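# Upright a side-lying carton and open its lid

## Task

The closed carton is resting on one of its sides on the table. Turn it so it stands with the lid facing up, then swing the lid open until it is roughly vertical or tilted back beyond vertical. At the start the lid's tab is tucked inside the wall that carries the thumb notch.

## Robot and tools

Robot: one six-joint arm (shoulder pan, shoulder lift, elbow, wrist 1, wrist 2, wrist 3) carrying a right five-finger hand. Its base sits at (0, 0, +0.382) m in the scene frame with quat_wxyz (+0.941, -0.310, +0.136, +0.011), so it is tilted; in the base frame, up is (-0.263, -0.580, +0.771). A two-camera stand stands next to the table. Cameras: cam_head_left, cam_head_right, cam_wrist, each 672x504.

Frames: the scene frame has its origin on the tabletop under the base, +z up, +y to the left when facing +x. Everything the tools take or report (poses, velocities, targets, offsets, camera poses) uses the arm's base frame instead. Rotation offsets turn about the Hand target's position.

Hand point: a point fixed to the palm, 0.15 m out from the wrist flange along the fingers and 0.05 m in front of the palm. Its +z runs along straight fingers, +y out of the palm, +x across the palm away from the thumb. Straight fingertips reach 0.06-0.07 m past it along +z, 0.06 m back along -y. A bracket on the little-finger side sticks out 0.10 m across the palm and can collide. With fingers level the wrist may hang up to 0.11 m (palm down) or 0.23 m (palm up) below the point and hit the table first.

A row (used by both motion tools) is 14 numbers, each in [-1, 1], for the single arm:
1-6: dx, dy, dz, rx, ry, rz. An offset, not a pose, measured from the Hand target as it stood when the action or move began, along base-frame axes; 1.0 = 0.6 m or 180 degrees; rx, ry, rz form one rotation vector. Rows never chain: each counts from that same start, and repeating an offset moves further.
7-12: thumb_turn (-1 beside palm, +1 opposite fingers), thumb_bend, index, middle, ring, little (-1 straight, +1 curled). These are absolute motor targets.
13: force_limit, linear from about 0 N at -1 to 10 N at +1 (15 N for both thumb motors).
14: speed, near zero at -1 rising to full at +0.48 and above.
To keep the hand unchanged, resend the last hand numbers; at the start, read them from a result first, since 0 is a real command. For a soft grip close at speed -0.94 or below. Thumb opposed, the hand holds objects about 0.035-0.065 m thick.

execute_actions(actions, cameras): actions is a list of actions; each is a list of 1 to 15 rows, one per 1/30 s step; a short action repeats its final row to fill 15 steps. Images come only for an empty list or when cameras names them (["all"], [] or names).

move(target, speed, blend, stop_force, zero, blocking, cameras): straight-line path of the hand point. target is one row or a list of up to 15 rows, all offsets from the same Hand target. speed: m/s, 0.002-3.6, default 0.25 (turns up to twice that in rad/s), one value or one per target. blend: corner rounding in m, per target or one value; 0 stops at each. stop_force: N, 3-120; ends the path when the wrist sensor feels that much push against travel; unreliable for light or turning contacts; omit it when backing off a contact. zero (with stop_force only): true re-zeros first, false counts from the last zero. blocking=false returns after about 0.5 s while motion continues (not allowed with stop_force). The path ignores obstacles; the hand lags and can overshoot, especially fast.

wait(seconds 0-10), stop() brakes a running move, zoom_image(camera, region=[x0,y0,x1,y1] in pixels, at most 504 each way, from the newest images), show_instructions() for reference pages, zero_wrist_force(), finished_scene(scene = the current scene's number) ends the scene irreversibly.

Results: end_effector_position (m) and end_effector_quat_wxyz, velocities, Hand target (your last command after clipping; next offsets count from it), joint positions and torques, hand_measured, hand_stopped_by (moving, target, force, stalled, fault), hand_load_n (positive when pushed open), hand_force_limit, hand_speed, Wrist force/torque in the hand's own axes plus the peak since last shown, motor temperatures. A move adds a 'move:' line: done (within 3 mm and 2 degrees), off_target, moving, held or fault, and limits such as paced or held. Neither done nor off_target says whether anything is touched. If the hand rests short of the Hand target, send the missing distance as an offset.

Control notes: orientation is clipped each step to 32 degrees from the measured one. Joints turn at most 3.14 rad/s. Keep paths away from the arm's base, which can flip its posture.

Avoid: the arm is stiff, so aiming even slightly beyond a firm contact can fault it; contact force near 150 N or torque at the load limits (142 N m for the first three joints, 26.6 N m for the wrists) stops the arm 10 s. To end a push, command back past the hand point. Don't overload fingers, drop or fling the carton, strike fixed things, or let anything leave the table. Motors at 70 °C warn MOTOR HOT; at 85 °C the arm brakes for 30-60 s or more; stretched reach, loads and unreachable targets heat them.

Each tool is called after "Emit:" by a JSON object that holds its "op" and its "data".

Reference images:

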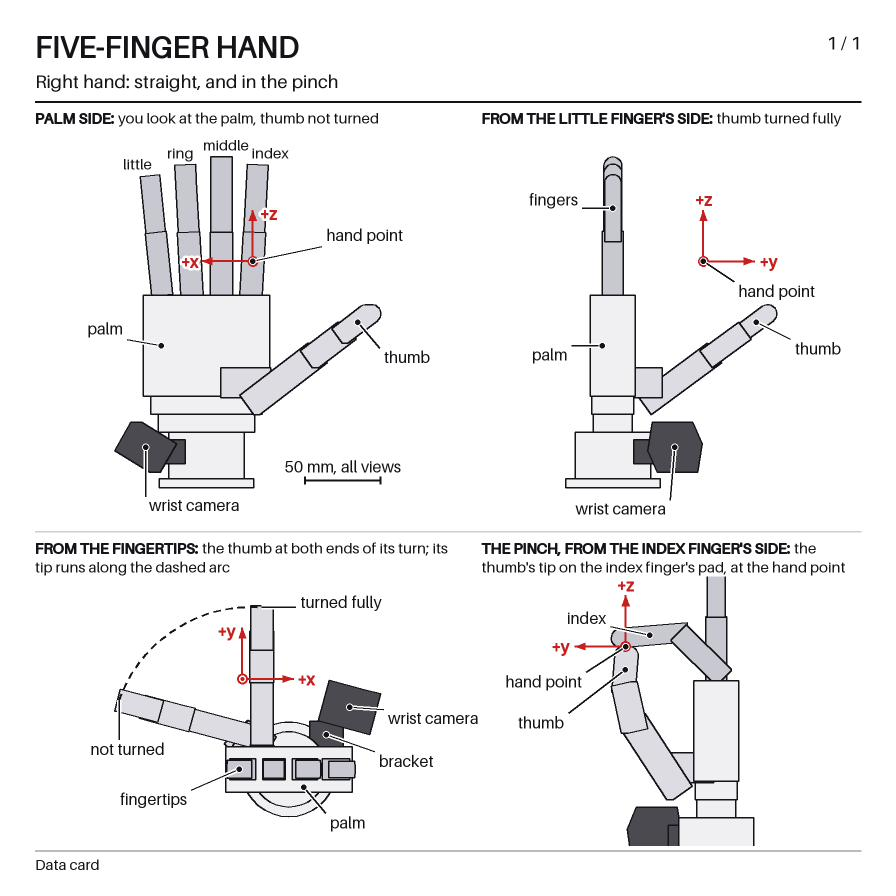

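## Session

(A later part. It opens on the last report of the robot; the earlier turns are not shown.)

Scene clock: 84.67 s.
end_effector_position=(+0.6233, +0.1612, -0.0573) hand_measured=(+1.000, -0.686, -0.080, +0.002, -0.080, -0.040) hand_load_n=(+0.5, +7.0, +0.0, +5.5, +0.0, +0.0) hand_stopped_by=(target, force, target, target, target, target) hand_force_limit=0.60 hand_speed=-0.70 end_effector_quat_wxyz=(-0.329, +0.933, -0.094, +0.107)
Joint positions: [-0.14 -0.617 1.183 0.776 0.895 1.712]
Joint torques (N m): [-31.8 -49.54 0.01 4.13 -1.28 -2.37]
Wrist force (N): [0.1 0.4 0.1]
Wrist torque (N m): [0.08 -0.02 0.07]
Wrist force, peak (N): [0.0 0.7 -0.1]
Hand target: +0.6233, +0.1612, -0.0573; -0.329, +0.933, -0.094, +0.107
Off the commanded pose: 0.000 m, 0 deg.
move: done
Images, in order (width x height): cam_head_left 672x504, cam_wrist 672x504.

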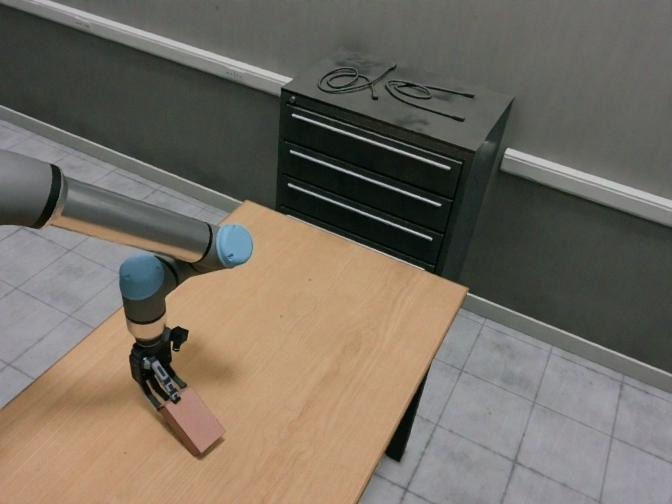

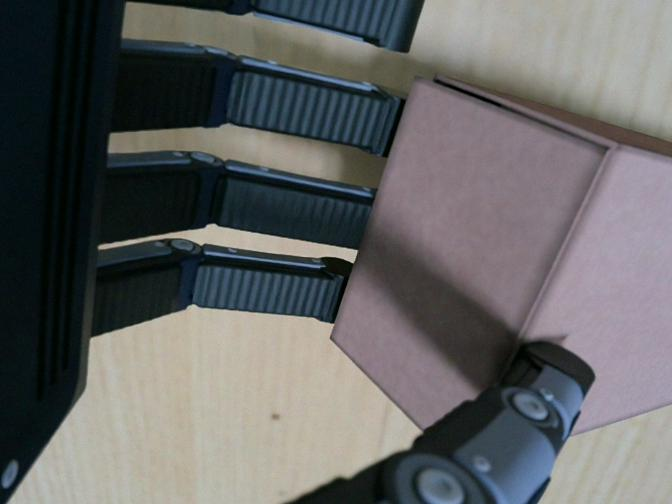

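Emit:
{"op": "move", "data": {"target": [[0.0045,0.022,0.0082,0.0266,-0.0069,0.0039,1,-0.3,-0.08,0.004,-0.08,-0.04,0.6,-0.7],[0.017,0.0717,0.0111,0.0799,-0.0207,0.0117,1,-0.3,-0.08,0.004,-0.08,-0.04,0.6,-0.7]], "speed": 0.06, "blend": [0.005,0], "cameras": ["cam_head_left","cam_wrist"]}}

Emit:
{"op": "zoom_image", "data": {"camera": "cam_head_left", "region": [80, 300, 260, 480]}}

Scene clock: 87.73 s.
end_effector_position=(+0.6335, +0.2042, -0.0507) hand_measured=(+1.000, -0.690, -0.080, +0.002, -0.080, -0.040) hand_load_n=(+3.5, +21.0, +0.0, +14.5, +0.0, +0.0) hand_stopped_by=(target, force, target, target, target, target) hand_force_limit=0.60 hand_speed=-0.70 end_effector_quat_wxyz=(-0.448, +0.882, -0.079, +0.119) end_effector_velocity=(-0.001, +0.000, +0.000) end_effector_angular_velocity=(-0.005, +0.004, +0.000)
Joint positions: [-0.161 -0.58 1.189 0.698 0.631 1.722]
Joint velocities: [0.001 0 0 0.003 0.006 0.001]
Joint torques (N m): [-29.99 -46.69 -16.96 4.37 1.82 0.3]
Wrist force (N): [0.3 0.2 -0.5]
Wrist torque (N m): [0.07 -0.03 0.06]
Wrist force, peak (N): [0.2 0.5 -0.6]
Hand target: +0.6335, +0.2042, -0.0506; -0.448, +0.882, -0.079, +0.119
Off the commanded pose: 0.000 m, 0 deg.
move: done
Images, in order (width x height): cam_head_left 672x504, cam_wrist 672x504.

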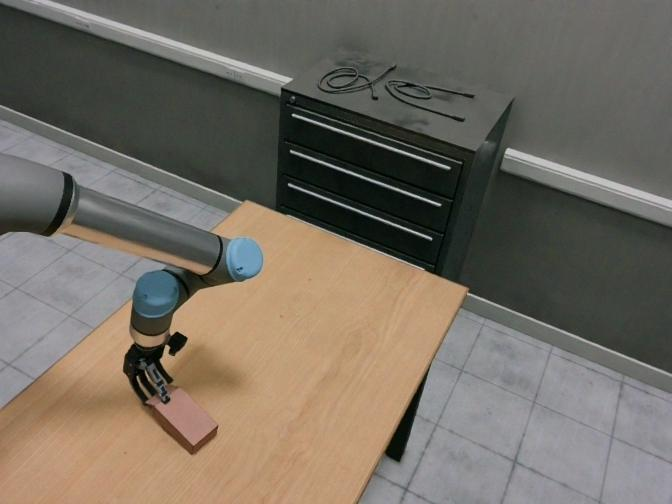

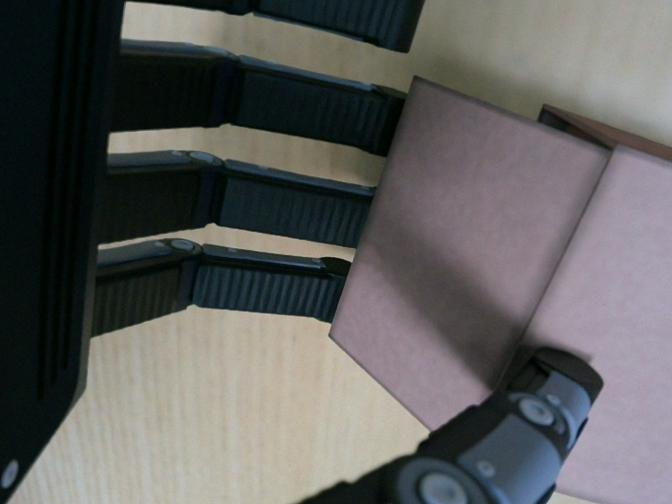

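Scaled by 2.800.

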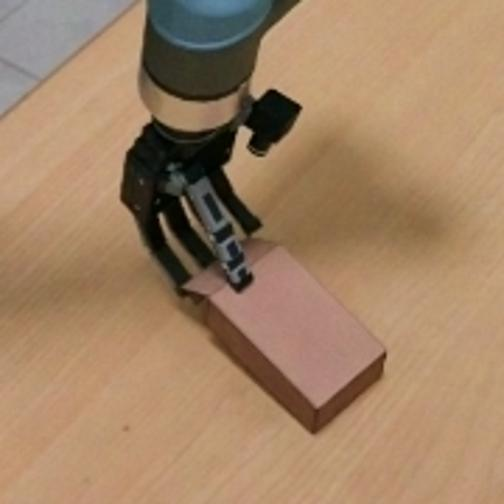

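Emit:
{"op": "move", "data": {"target": [0,0,0,0,0,0,1,-0.71,-0.08,0.004,-0.08,-0.04,0.6,-0.9], "cameras": ["cam_wrist"]}}

Scene clock: 88.43 s.
end_effector_position=(+0.6335, +0.2042, -0.0506) hand_measured=(+1.000, -0.714, -0.080, +0.002, -0.080, -0.040) hand_load_n=(+2.0, +13.0, +0.0, +9.0, +0.0, +0.0) hand_stopped_by=(target, force, target, target, target, target) hand_force_limit=0.60 hand_speed=-0.90 end_effector_quat_wxyz=(-0.448, +0.882, -0.079, +0.119)
Joint positions: [-0.161 -0.58 1.189 0.699 0.631 1.722]
Joint torques (N m): [-23.52 -49.77 -4.86 3.91 0.41 -2.55]
Wrist force (N): [0.1 0.3 -0.5]
Wrist torque (N m): [0.10 0.00 0.06]
Wrist force, peak (N): [0.3 0.5 -0.6]
Hand target: +0.6335, +0.2042, -0.0506; -0.448, +0.882, -0.079, +0.119
Off the commanded pose: 0.000 m, 0 deg.
move: done
Images, in order (width x height): cam_wrist 672x504.

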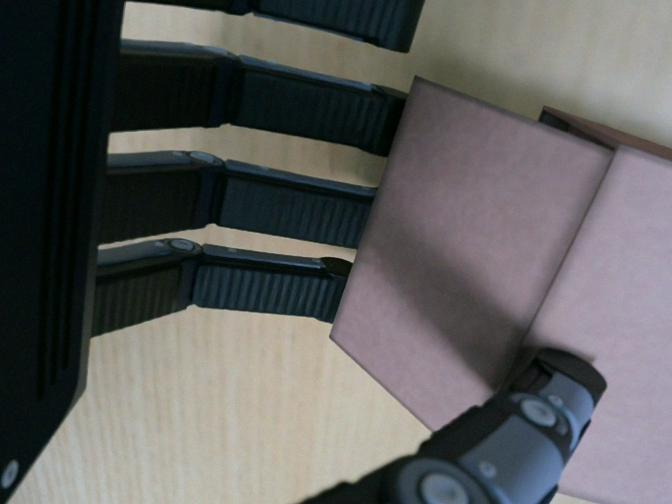

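Emit:
{"op": "move", "data": {"target": [[0,0,0,0,0,0,1,-0.73,-0.08,0.004,-0.08,-0.04,0.6,-0.9],[0.0058,0.0232,0.0011,0.0639,-0.0165,0.0093,1,-0.73,-0.08,0.004,-0.08,-0.04,0.6,-0.9]], "speed": 0.05, "cameras": ["cam_head_left","cam_wrist"]}}

Emit:
{"op": "zoom_image", "data": {"camera": "cam_head_left", "region": [80, 300, 260, 480]}}

Scene clock: 92.00 s.
end_effector_position=(+0.6370, +0.2180, -0.0501) hand_measured=(+1.000, -0.732, -0.080, +0.004, -0.080, -0.040) hand_load_n=(+0.0, +0.0, +0.0, +0.0, +0.0, +0.0) hand_stopped_by=(target, target, target, target, target, target) hand_force_limit=0.60 hand_speed=-0.90 end_effector_quat_wxyz=(-0.538, +0.831, -0.066, +0.127) end_effector_velocity=(+0.000, -0.001, -0.001) end_effector_angular_velocity=(-0.005, +0.001, -0.002)
Joint positions: [-0.2 -0.523 1.191 0.646 0.414 1.697]
Joint velocities: [0 -0.001 0.001 0 0.006 0]
Joint torques (N m): [-22.89 -48.18 -16.28 3.34 1.71 -1.23]
Wrist force (N): [0.2 0.6 -0.2]
Wrist torque (N m): [0.19 -0.01 0.26]
Wrist force, peak (N): [0.4 0.7 0.0]
Hand target: +0.6370, +0.2181, -0.0500; -0.538, +0.831, -0.066, +0.127
Off the commanded pose: 0.000 m, 0 deg.
move: done
Images, in order (width x height): cam_head_left 672x504, cam_wrist 672x504.

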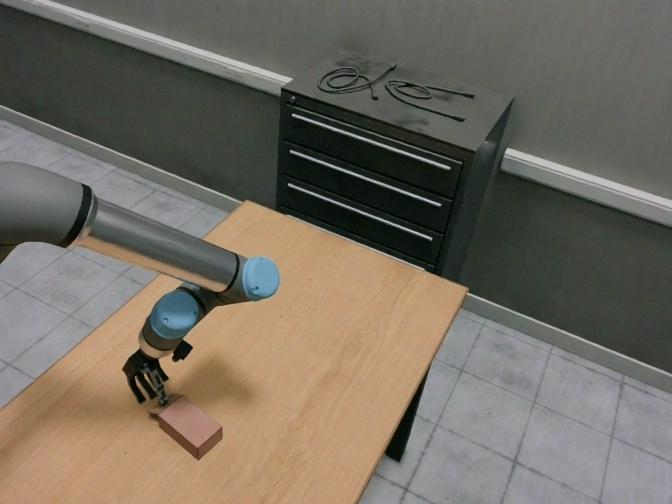

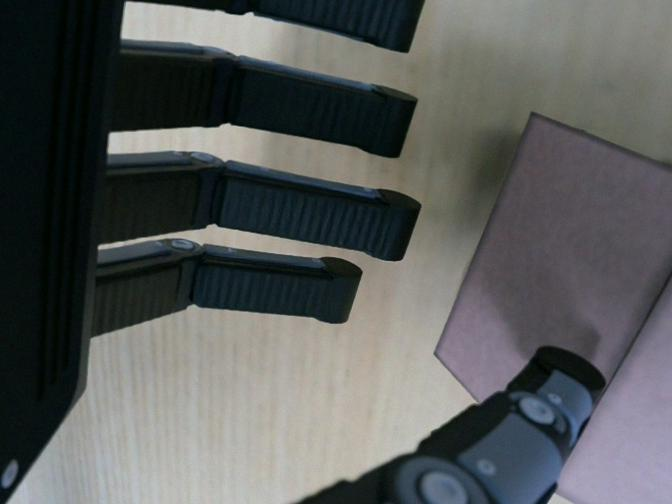

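Scaled by 2.800.

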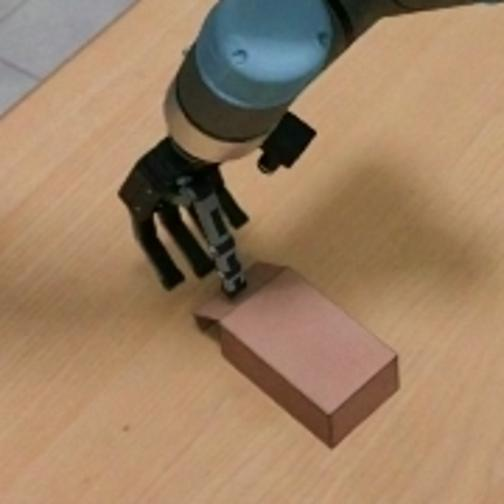

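Emit:
{"op": "move", "data": {"target": [[0,0,0,0,0,0,1,-1,-0.07,-0.07,-0.07,-0.04,0.6,-0.3],[0.0063,-0.0116,-0.0162,-0.0373,0.0096,-0.0055,1,-1,-0.07,-0.07,-0.07,-0.04,0.6,-0.3]], "speed": 0.06, "cameras": ["cam_head_left","cam_head_right","cam_wrist"]}}

Emit:
{"op": "zoom_image", "data": {"camera": "cam_head_left", "region": [100, 350, 240, 480]}}

Emit:
{"op": "zoom_image", "data": {"camera": "cam_head_right", "region": [100, 350, 240, 480]}}

Scene clock: 95.90 s.
end_effector_position=(+0.6408, +0.2112, -0.0596) hand_measured=(+1.000, -1.000, -0.070, -0.070, -0.070, -0.040) hand_load_n=(+0.0, +0.0, +0.5, +0.0, +0.0, +0.0) hand_stopped_by=(target, target, target, target, target, target) hand_force_limit=0.60 hand_speed=-0.30 end_effector_quat_wxyz=(-0.486, +0.862, -0.073, +0.122)
Joint positions: [-0.175 -0.534 1.167 0.671 0.541 1.718]
Joint torques (N m): [-33.48 -41.3 -2.92 0.3 -2.18 -1.42]
Wrist force (N): [0.2 0.3 0.1]
Wrist torque (N m): [0.12 -0.01 0.07]
Wrist force, peak (N): [0.4 0.7 0.1]
Hand target: +0.6407, +0.2111, -0.0597; -0.486, +0.862, -0.073, +0.123
Off the commanded pose: 0.000 m, 0 deg.
move: done

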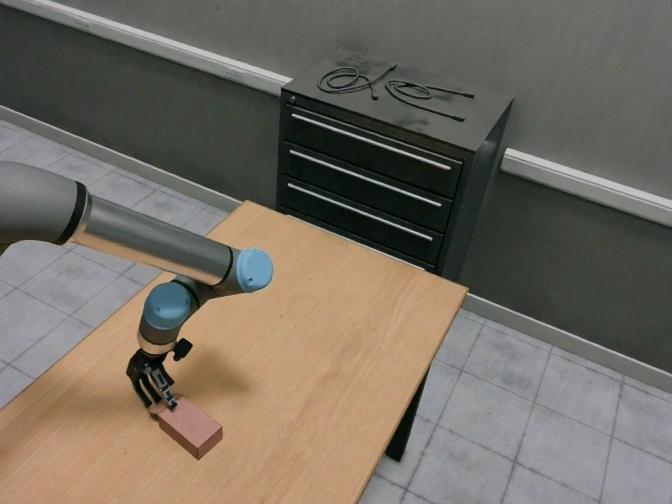

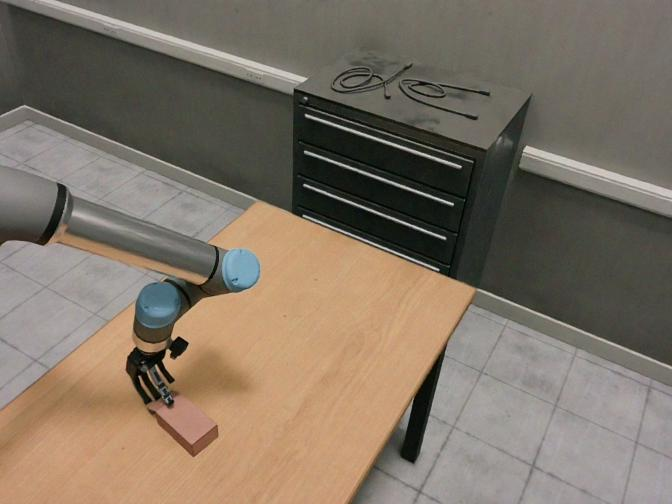

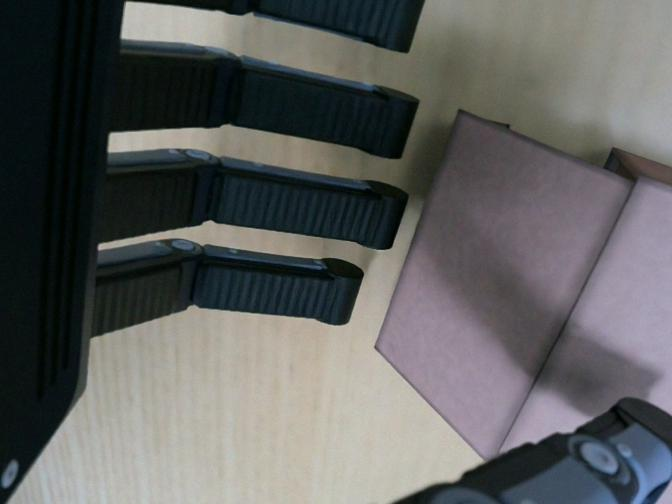

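Scaled by 3.600.

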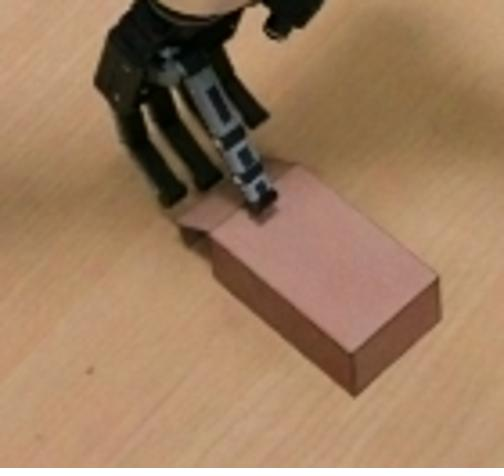

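Scaled by 3.600.

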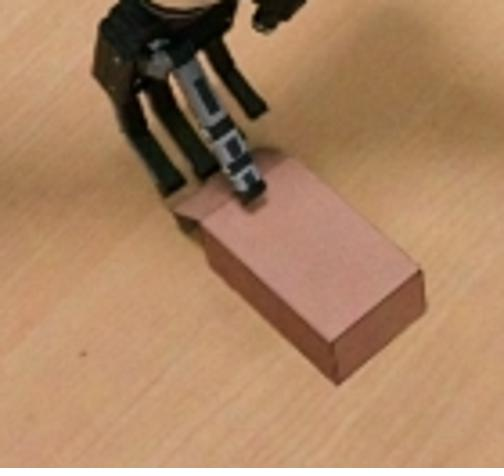

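Emit:
{"op": "move", "data": {"target": [0.0009,-0.0042,-0.0137,0,0,0,1,-1,-0.07,-0.07,-0.07,-0.04,0.6,-0.3], "speed": 0.04, "stop_force": 4}}

Emit:
{"op": "move", "data": {"target": [0,0,0,0,0,0,1,-0.4,-0.07,-0.07,-0.07,-0.04,-0.6,-0.88], "cameras": ["cam_head_left","cam_wrist"]}}

Emit:
{"op": "zoom_image", "data": {"camera": "cam_head_left", "region": [100, 350, 240, 480]}}

Scene clock: 98.00 s.
end_effector_position=(+0.6413, +0.2086, -0.0679) hand_measured=(+1.000, -1.000, -0.070, -0.070, -0.070, -0.040) hand_load_n=(+0.0, +0.0, +0.0, +0.0, +0.0, +0.0) hand_stopped_by=(target, target, target, target, target, target) hand_force_limit=0.60 hand_speed=-0.30 end_effector_quat_wxyz=(-0.486, +0.862, -0.073, +0.123)
Joint positions: [-0.179 -0.519 1.164 0.667 0.54 1.71]
Joint torques (N m): [-21.66 -49.67 -2.32 4.37 -0.34 2.19]
Wrist force (N): [0.1 0.2 -0.1]
Wrist torque (N m): [0.11 0.01 0.24]
Wrist force, peak (N): [0.1 0.6 0.3]
Hand target: +0.6413, +0.2086, -0.0679; -0.486, +0.862, -0.073, +0.123
Off the commanded pose: 0.000 m, 0 deg.
move: done

Scene clock: 99.70 s.
end_effector_position=(+0.6413, +0.2086, -0.0679) hand_measured=(+1.000, -0.750, -0.070, -0.070, -0.070, -0.040) hand_load_n=(+0.5, +4.0, +0.0, +2.5, +0.0, +0.0) hand_stopped_by=(target, force, target, target, target, target) hand_force_limit=-0.60 hand_speed=-0.88 end_effector_quat_wxyz=(-0.486, +0.862, -0.073, +0.123)
Joint positions: [-0.179 -0.519 1.164 0.667 0.54 1.71]
Joint torques (N m): [-22.07 -48.44 -0.52 3.54 1.53 2.43]
Wrist force (N): [0.1 0.1 -1.6]
Wrist torque (N m): [0.06 0.02 0.24]
Wrist force, peak (N): [0.1 0.0 -1.8]
Hand target: +0.6413, +0.2086, -0.0679; -0.486, +0.862, -0.073, +0.123
Off the commanded pose: 0.000 m, 0 deg.
move: done
Images, in order (width x height): cam_head_left 672x504, cam_wrist 672x504.

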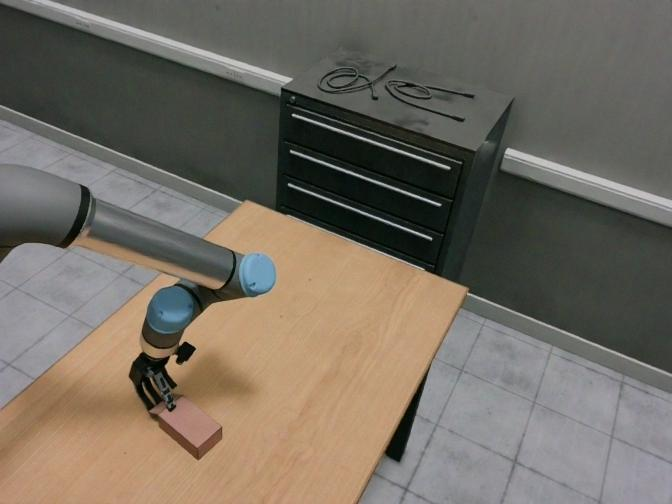

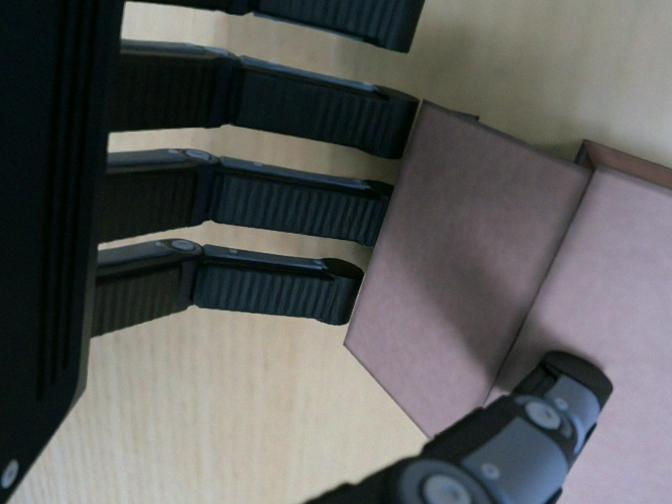

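Scaled by 3.600.

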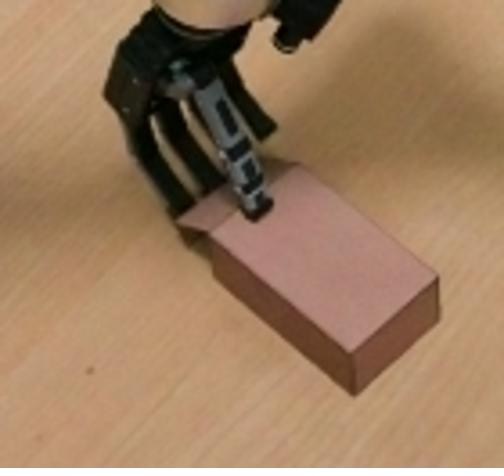

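Emit:
{"op": "move", "data": {"target": [-0.0087,-0.0219,0.0206,0.1332,-0.0344,0.0195,1,-0.4,-0.07,-0.07,-0.07,-0.04,-0.6,-0.88], "speed": 0.06, "cameras": ["cam_head_left","cam_wrist"]}}

Emit:
{"op": "zoom_image", "data": {"camera": "cam_head_left", "region": [100, 350, 240, 480]}}

Scene clock: 104.37 s.
end_effector_position=(+0.6361, +0.1956, -0.0557) hand_measured=(+1.000, -0.750, -0.070, -0.070, -0.070, -0.040) hand_load_n=(+0.0, +0.0, +0.0, +0.0, +0.0, +0.0) hand_stopped_by=(target, force, target, target, target, target) hand_force_limit=-0.60 hand_speed=-0.88 end_effector_quat_wxyz=(-0.661, +0.736, -0.045, +0.136)
Joint positions: [-0.302 -0.284 1.115 1.139 0.097 1.028]
Joint torques (N m): [-36.76 -49.68 -11.84 0.45 1.1 1.19]
Wrist force (N): [0.1 0.4 0.3]
Wrist torque (N m): [0.18 0.02 0.08]
Wrist force, peak (N): [0.0 -0.1 -1.9]
Hand target: +0.6361, +0.1955, -0.0556; -0.661, +0.736, -0.045, +0.136
Off the commanded pose: 0.000 m, 0 deg.
move: done
Images, in order (width x height): cam_head_left 672x504, cam_wrist 672x504.

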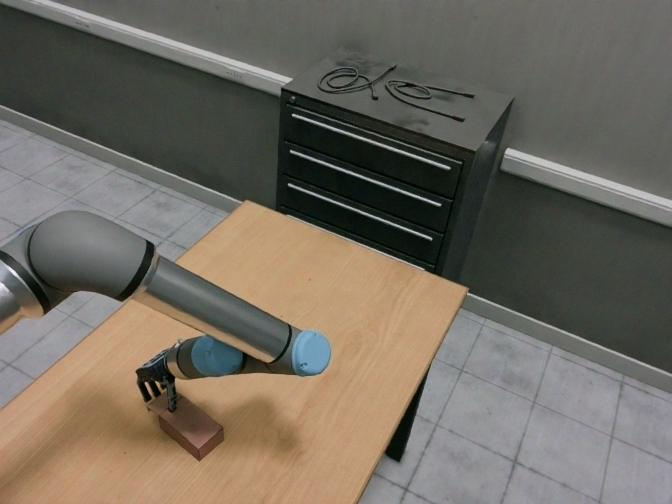

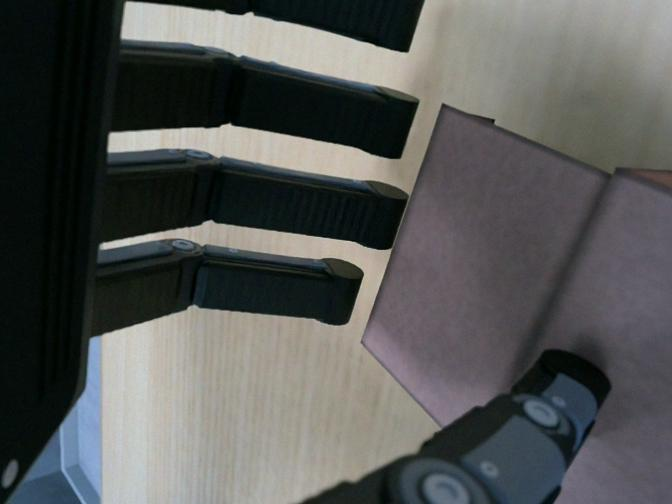

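Scaled by 3.600.

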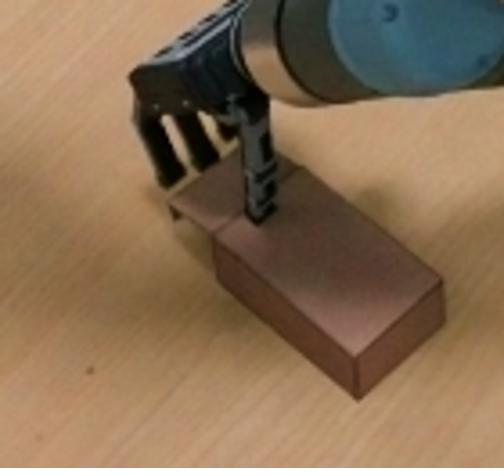

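Emit:
{"op": "move", "data": {"target": [[0.0007,0.0052,0.0041,0,0,0,1,-0.76,-0.07,-0.07,-0.07,-0.04,-0.6,-0.8],[0.0007,0.0052,0.0041,0,0,0,1,-0.6,-0.07,-0.07,-0.07,-0.04,-0.6,-0.88]], "speed": 0.05, "cameras": ["cam_wrist"]}}

Emit:
{"op": "move", "data": {"target": [0,0,0,0,0,0,1,-0.6,0.15,0.15,0.15,-0.04,-0.6,-0.92], "cameras": ["cam_wrist","cam_head_left"]}}

Emit:
{"op": "zoom_image", "data": {"camera": "cam_head_left", "region": [100, 350, 240, 480]}}

Scene clock: 108.17 s.
end_effector_position=(+0.6365, +0.1986, -0.0531) hand_measured=(+1.000, -0.600, -0.070, -0.070, -0.070, -0.040) hand_load_n=(+0.0, +0.0, +0.0, +0.0, +0.0, +0.0) hand_stopped_by=(target, target, target, target, target, target) hand_force_limit=-0.60 hand_speed=-0.88 end_effector_quat_wxyz=(-0.661, +0.736, -0.045, +0.136)
Joint positions: [-0.297 -0.292 1.114 1.107 0.095 1.069]
Joint torques (N m): [-36.6 -49.92 0.92 -0.67 1.44 2.21]
Wrist force (N): [0.3 0.3 0.1]
Wrist torque (N m): [0.17 -0.01 0.08]
Wrist force, peak (N): [0.1 0.8 0.1]
Hand target: +0.6365, +0.1986, -0.0531; -0.661, +0.736, -0.045, +0.136
Off the commanded pose: 0.000 m, 0 deg.
move: done
Images, in order (width x height): cam_wrist 672x504.

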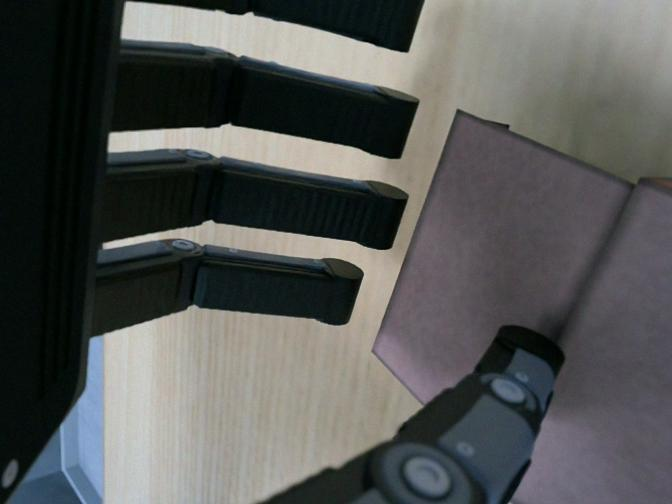

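Scene clock: 109.40 s.
end_effector_position=(+0.6365, +0.1986, -0.0531) hand_measured=(+1.000, -0.600, +0.150, +0.150, +0.150, -0.040) hand_load_n=(+0.0, +0.0, +0.0, +0.0, +0.0, +0.0) hand_stopped_by=(target, target, target, target, target, target) hand_force_limit=-0.60 hand_speed=-0.92 end_effector_quat_wxyz=(-0.661, +0.736, -0.045, +0.136)
Joint positions: [-0.297 -0.292 1.114 1.107 0.095 1.069]
Joint torques (N m): [-36.12 -49.44 1.55 -0.38 0.74 2.45]
Wrist force (N): [0.0 0.4 0.2]
Wrist torque (N m): [0.18 0.02 0.08]
Wrist force, peak (N): [0.3 0.6 0.2]
Hand target: +0.6365, +0.1986, -0.0531; -0.661, +0.736, -0.045, +0.136
Off the commanded pose: 0.000 m, 0 deg.
move: done
Images, in order (width x height): cam_head_left 672x504, cam_wrist 672x504.

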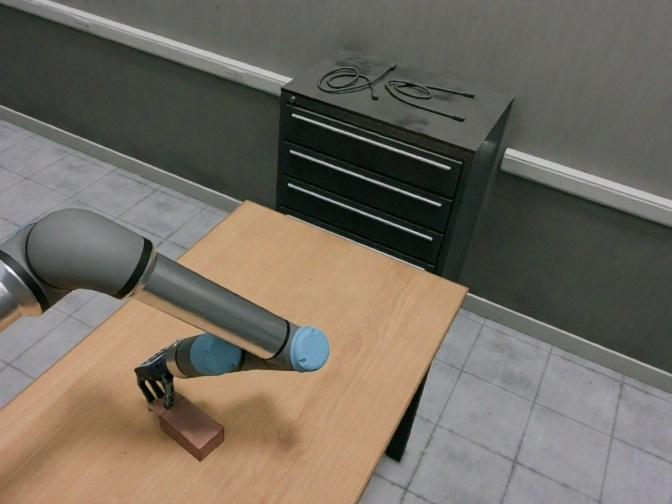

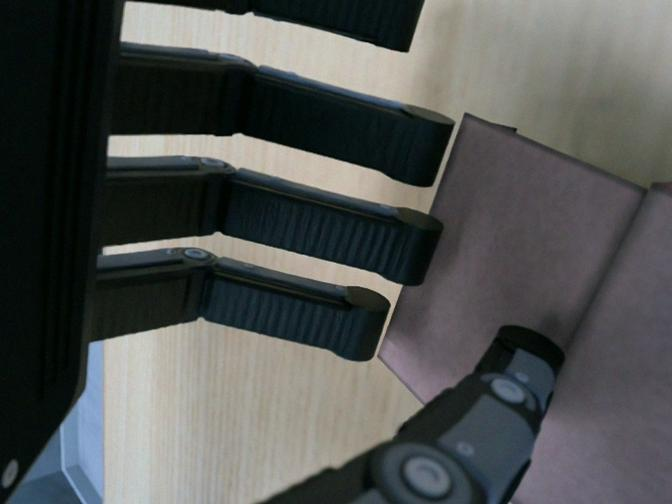

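Scaled by 3.600.

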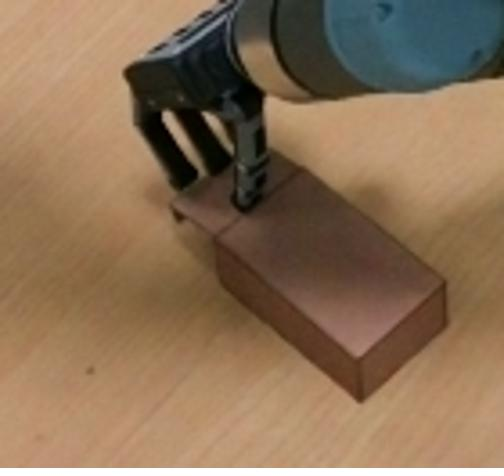

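Emit:
{"op": "move", "data": {"target": [[-0.0219,-0.0484,0.0642,0,0,0,1,-1,-0.08,-0.08,-0.08,-0.04,-0.6,0.2],[-0.0058,-0.0139,0.0448,-0.1492,0.0386,-0.0218,1,-1,-0.08,-0.08,-0.08,-0.04,-0.6,0.2],[0.014,0.0298,-0.0132,-0.1492,0.0386,-0.0218,1,-1,-0.08,-0.08,-0.08,-0.04,-0.6,0.2]], "speed": [0.15,0.2,0.06], "blend": [0.01,0.005,0], "cameras": ["cam_wrist","cam_head_left","cam_head_right"]}}

Emit:
{"op": "zoom_image", "data": {"camera": "cam_head_left", "region": [100, 350, 240, 480]}}

Emit:
{"op": "zoom_image", "data": {"camera": "cam_head_right", "region": [100, 350, 240, 480]}}

Scene clock: 113.03 s.
end_effector_position=(+0.6450, +0.2165, -0.0611) hand_measured=(+1.000, -1.000, -0.080, -0.080, -0.080, -0.040) hand_load_n=(+0.0, +0.0, +0.0, +0.0, +0.0, +0.0) hand_stopped_by=(target, target, target, target, target, target) hand_force_limit=-0.60 hand_speed=0.20 end_effector_quat_wxyz=(-0.463, +0.875, -0.077, +0.120) end_effector_velocity=(-0.001, -0.002, +0.002) end_effector_angular_velocity=(+0.000, +0.001, +0.000)
Joint positions: [-0.148 -0.538 1.142 0.676 0.601 1.751]
Joint velocities: [-0.003 -0.003 0.003 0.005 0 -0.005]
Joint torques (N m): [-32.61 -50.21 1.62 4.16 -0.41 -2.38]
Wrist force (N): [-0.1 0.4 -0.2]
Wrist torque (N m): [0.14 0.05 0.14]
Wrist force, peak (N): [0.2 1.9 0.8]
Hand target: +0.6449, +0.2165, -0.0610; -0.463, +0.875, -0.077, +0.120
Off the commanded pose: 0.000 m, 0 deg.
move: done

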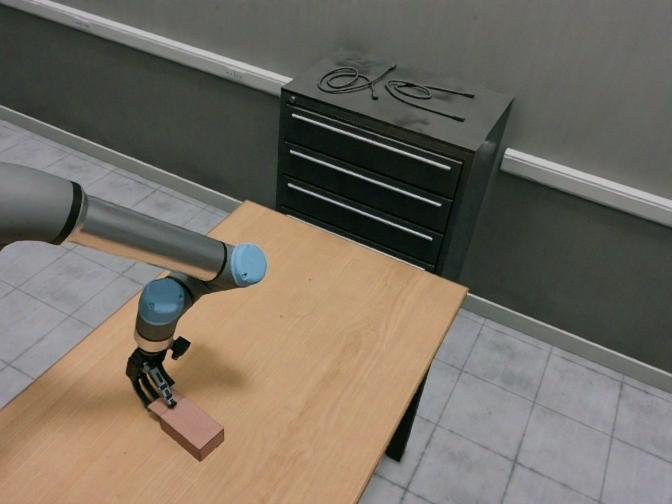

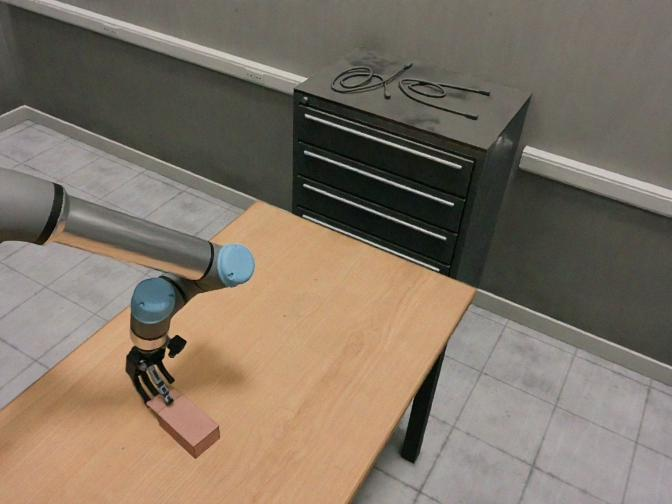

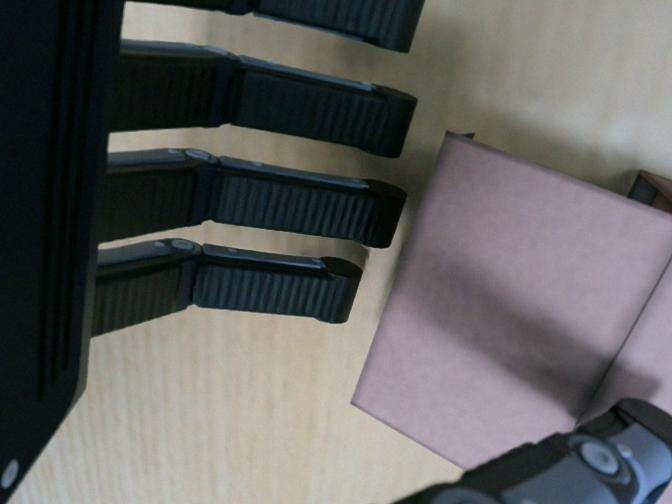

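Scaled by 3.600.

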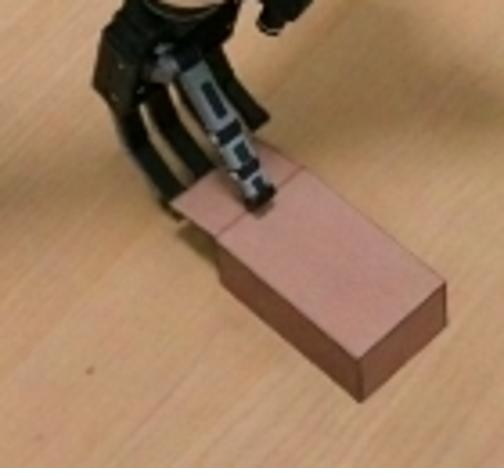

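Scaled by 3.600.

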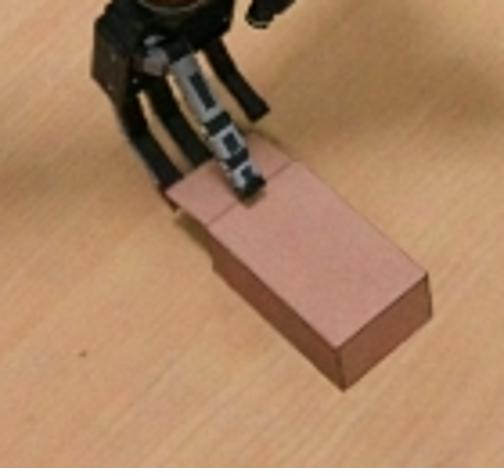

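Emit:
{"op": "move", "data": {"target": [-0.0027,-0.0194,-0.0155,0,0,0,1,-1,-0.08,-0.08,-0.08,-0.04,-0.6,0.2], "speed": 0.04, "cameras": ["cam_wrist","cam_head_left"]}}

Emit:
{"op": "zoom_image", "data": {"camera": "cam_head_left", "region": [100, 350, 240, 480]}}

Scene clock: 113.97 s.
end_effector_position=(+0.6432, +0.2048, -0.0705) hand_measured=(+1.000, -1.000, -0.080, -0.080, -0.080, -0.040) hand_load_n=(+0.0, +0.0, +0.0, +0.0, +0.0, +0.0) hand_stopped_by=(target, target, target, target, target, target) hand_force_limit=-0.60 hand_speed=0.20 end_effector_quat_wxyz=(-0.464, +0.875, -0.077, +0.120) end_effector_velocity=(+0.000, +0.001, +0.001) end_effector_angular_velocity=(+0.001, +0.002, -0.002)
Joint positions: [-0.168 -0.523 1.149 0.683 0.595 1.717]
Joint velocities: [0.001 0 -0.002 0 0 0.005]
Joint torques (N m): [-20.98 -47.86 -12.18 2.46 -0.58 2.2]
Wrist force (N): [0.1 0.3 0.0]
Wrist torque (N m): [0.11 0.01 0.19]
Wrist force, peak (N): [0.3 0.7 0.1]
Hand target: +0.6433, +0.2048, -0.0703; -0.463, +0.875, -0.077, +0.120
Off the commanded pose: 0.000 m, 0 deg.
move: done
Images, in order (width x height): cam_head_left 672x504, cam_wrist 672x504.

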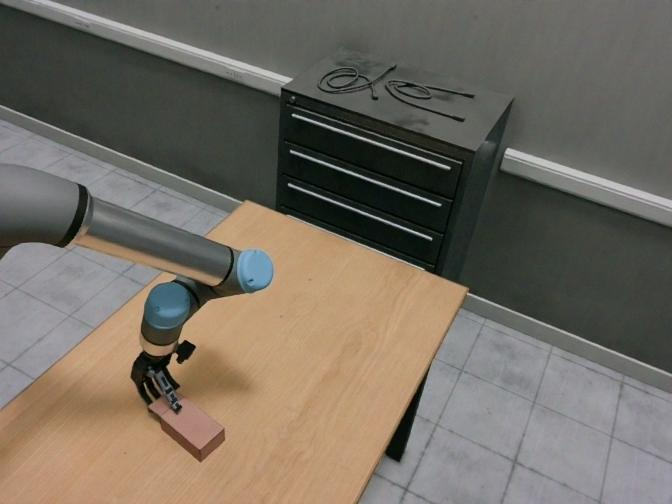

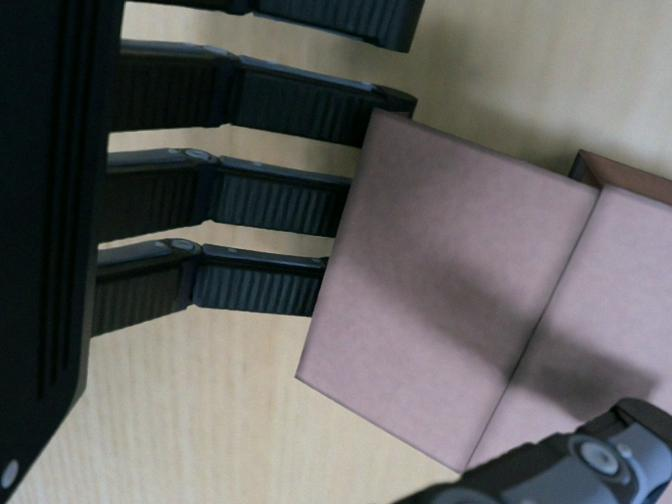

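Scaled by 3.600.

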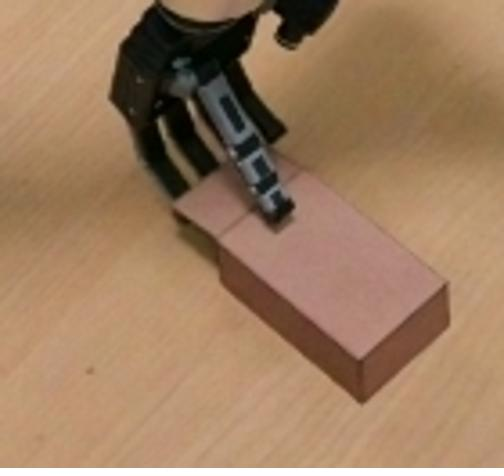

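Emit:
{"op": "move", "data": {"target": [0.0035,0.0077,-0.0103,0,0,0,1,-1,-0.08,-0.08,-0.08,-0.04,-0.6,0.2], "speed": 0.012, "stop_force": 3, "cameras": ["cam_wrist"]}}

Scene clock: 115.67 s.
end_effector_position=(+0.6451, +0.2090, -0.0759) hand_measured=(+1.000, -1.000, -0.080, -0.080, -0.080, -0.040) hand_load_n=(+0.5, +0.0, +0.0, -1.0, +0.0, +0.0) hand_stopped_by=(target, target, target, target, target, target) hand_force_limit=-0.60 hand_speed=0.20 end_effector_quat_wxyz=(-0.463, +0.875, -0.077, +0.120)
Joint positions: [-0.161 -0.512 1.14 0.671 0.597 1.73]
Joint torques (N m): [-34.75 -49 1.65 3.57 -1.45 -2.49]
Wrist force (N): [0.1 -3.0 -2.8]
Wrist torque (N m): [0.13 0.07 0.08]
Wrist force, peak (N): [-0.2 -8.6 -8.0]
Hand target: +0.6451, +0.2090, -0.0759; -0.463, +0.875, -0.077, +0.120 (not the last commanded pose)
Off the commanded pose: 0.001 m, 0 deg.
move: contact
Images, in order (width x height): cam_wrist 672x504.

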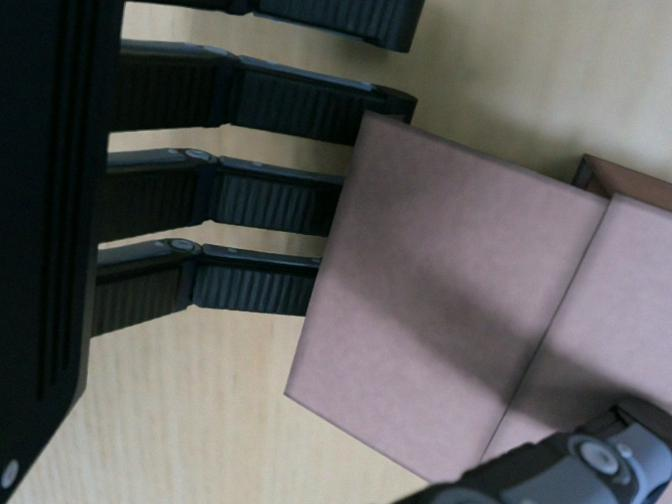

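Emit:
{"op": "move", "data": {"target": [[-0.0082,-0.0158,0.0281,0.1225,-0.0317,0.0179,1,-1,-0.08,-0.08,-0.08,-0.04,-0.6,0.2],[-0.0171,-0.0401,0.0466,0.2397,-0.062,0.0351,1,-1,-0.08,-0.08,-0.08,-0.04,-0.6,0.2]], "speed": 0.08, "blend": [0.01,0], "cameras": ["cam_wrist","cam_head_left","cam_head_right"]}}

Emit:
{"op": "zoom_image", "data": {"camera": "cam_head_left", "region": [100, 350, 240, 480]}}

Emit:
{"op": "zoom_image", "data": {"camera": "cam_head_right", "region": [100, 350, 240, 480]}}

Scene clock: 122.10 s.
end_effector_position=(+0.6349, +0.1849, -0.0478) hand_measured=(+1.000, -1.000, -0.080, -0.080, -0.080, -0.040) hand_load_n=(-6.5, +0.5, +0.0, +0.0, +0.0, +0.0) hand_stopped_by=(target, target, target, target, target, target) hand_force_limit=-0.60 hand_speed=0.20 end_effector_quat_wxyz=(+0.763, -0.631, +0.024, -0.141)
Joint positions: [-0.341 -0.314 1.631 2.872 0.237 -1.18]
Joint torques (N m): [-1.51 -9.19 -10.86 0.64 -4.69 -1.67]
Wrist force (N): [-0.5 -41.9 -29.9]
Wrist torque (N m): [-3.16 0.41 -0.57]
Wrist force, peak (N): [-0.4 -41.6 -33.4]
Hand target: +0.6349, +0.1849, -0.0479; +0.763, -0.631, +0.024, -0.141
Off the commanded pose: 0.000 m, 0 deg.
move: done

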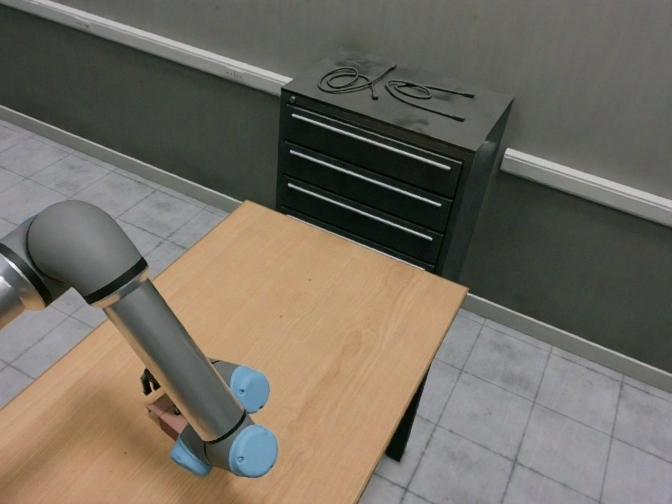

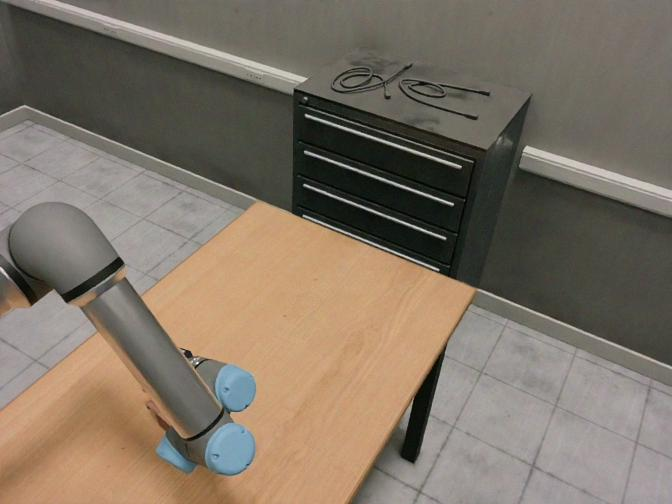

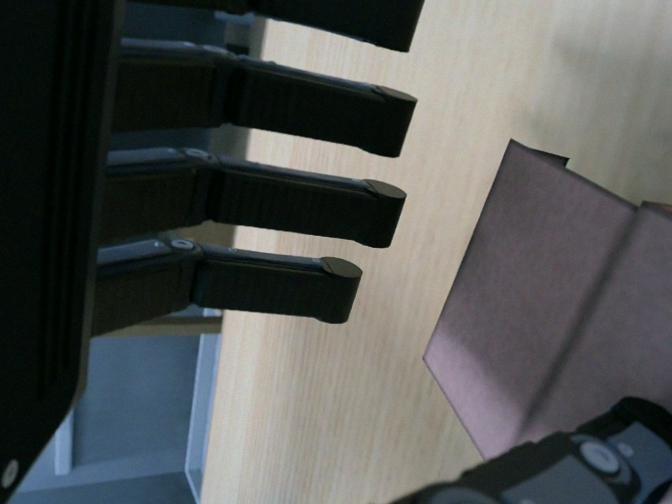

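Scaled by 3.600.

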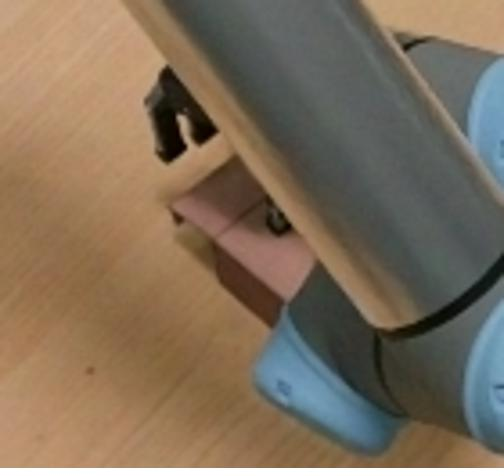

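Scaled by 3.600.

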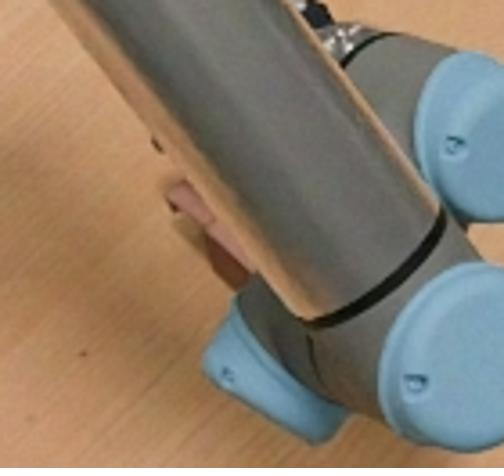

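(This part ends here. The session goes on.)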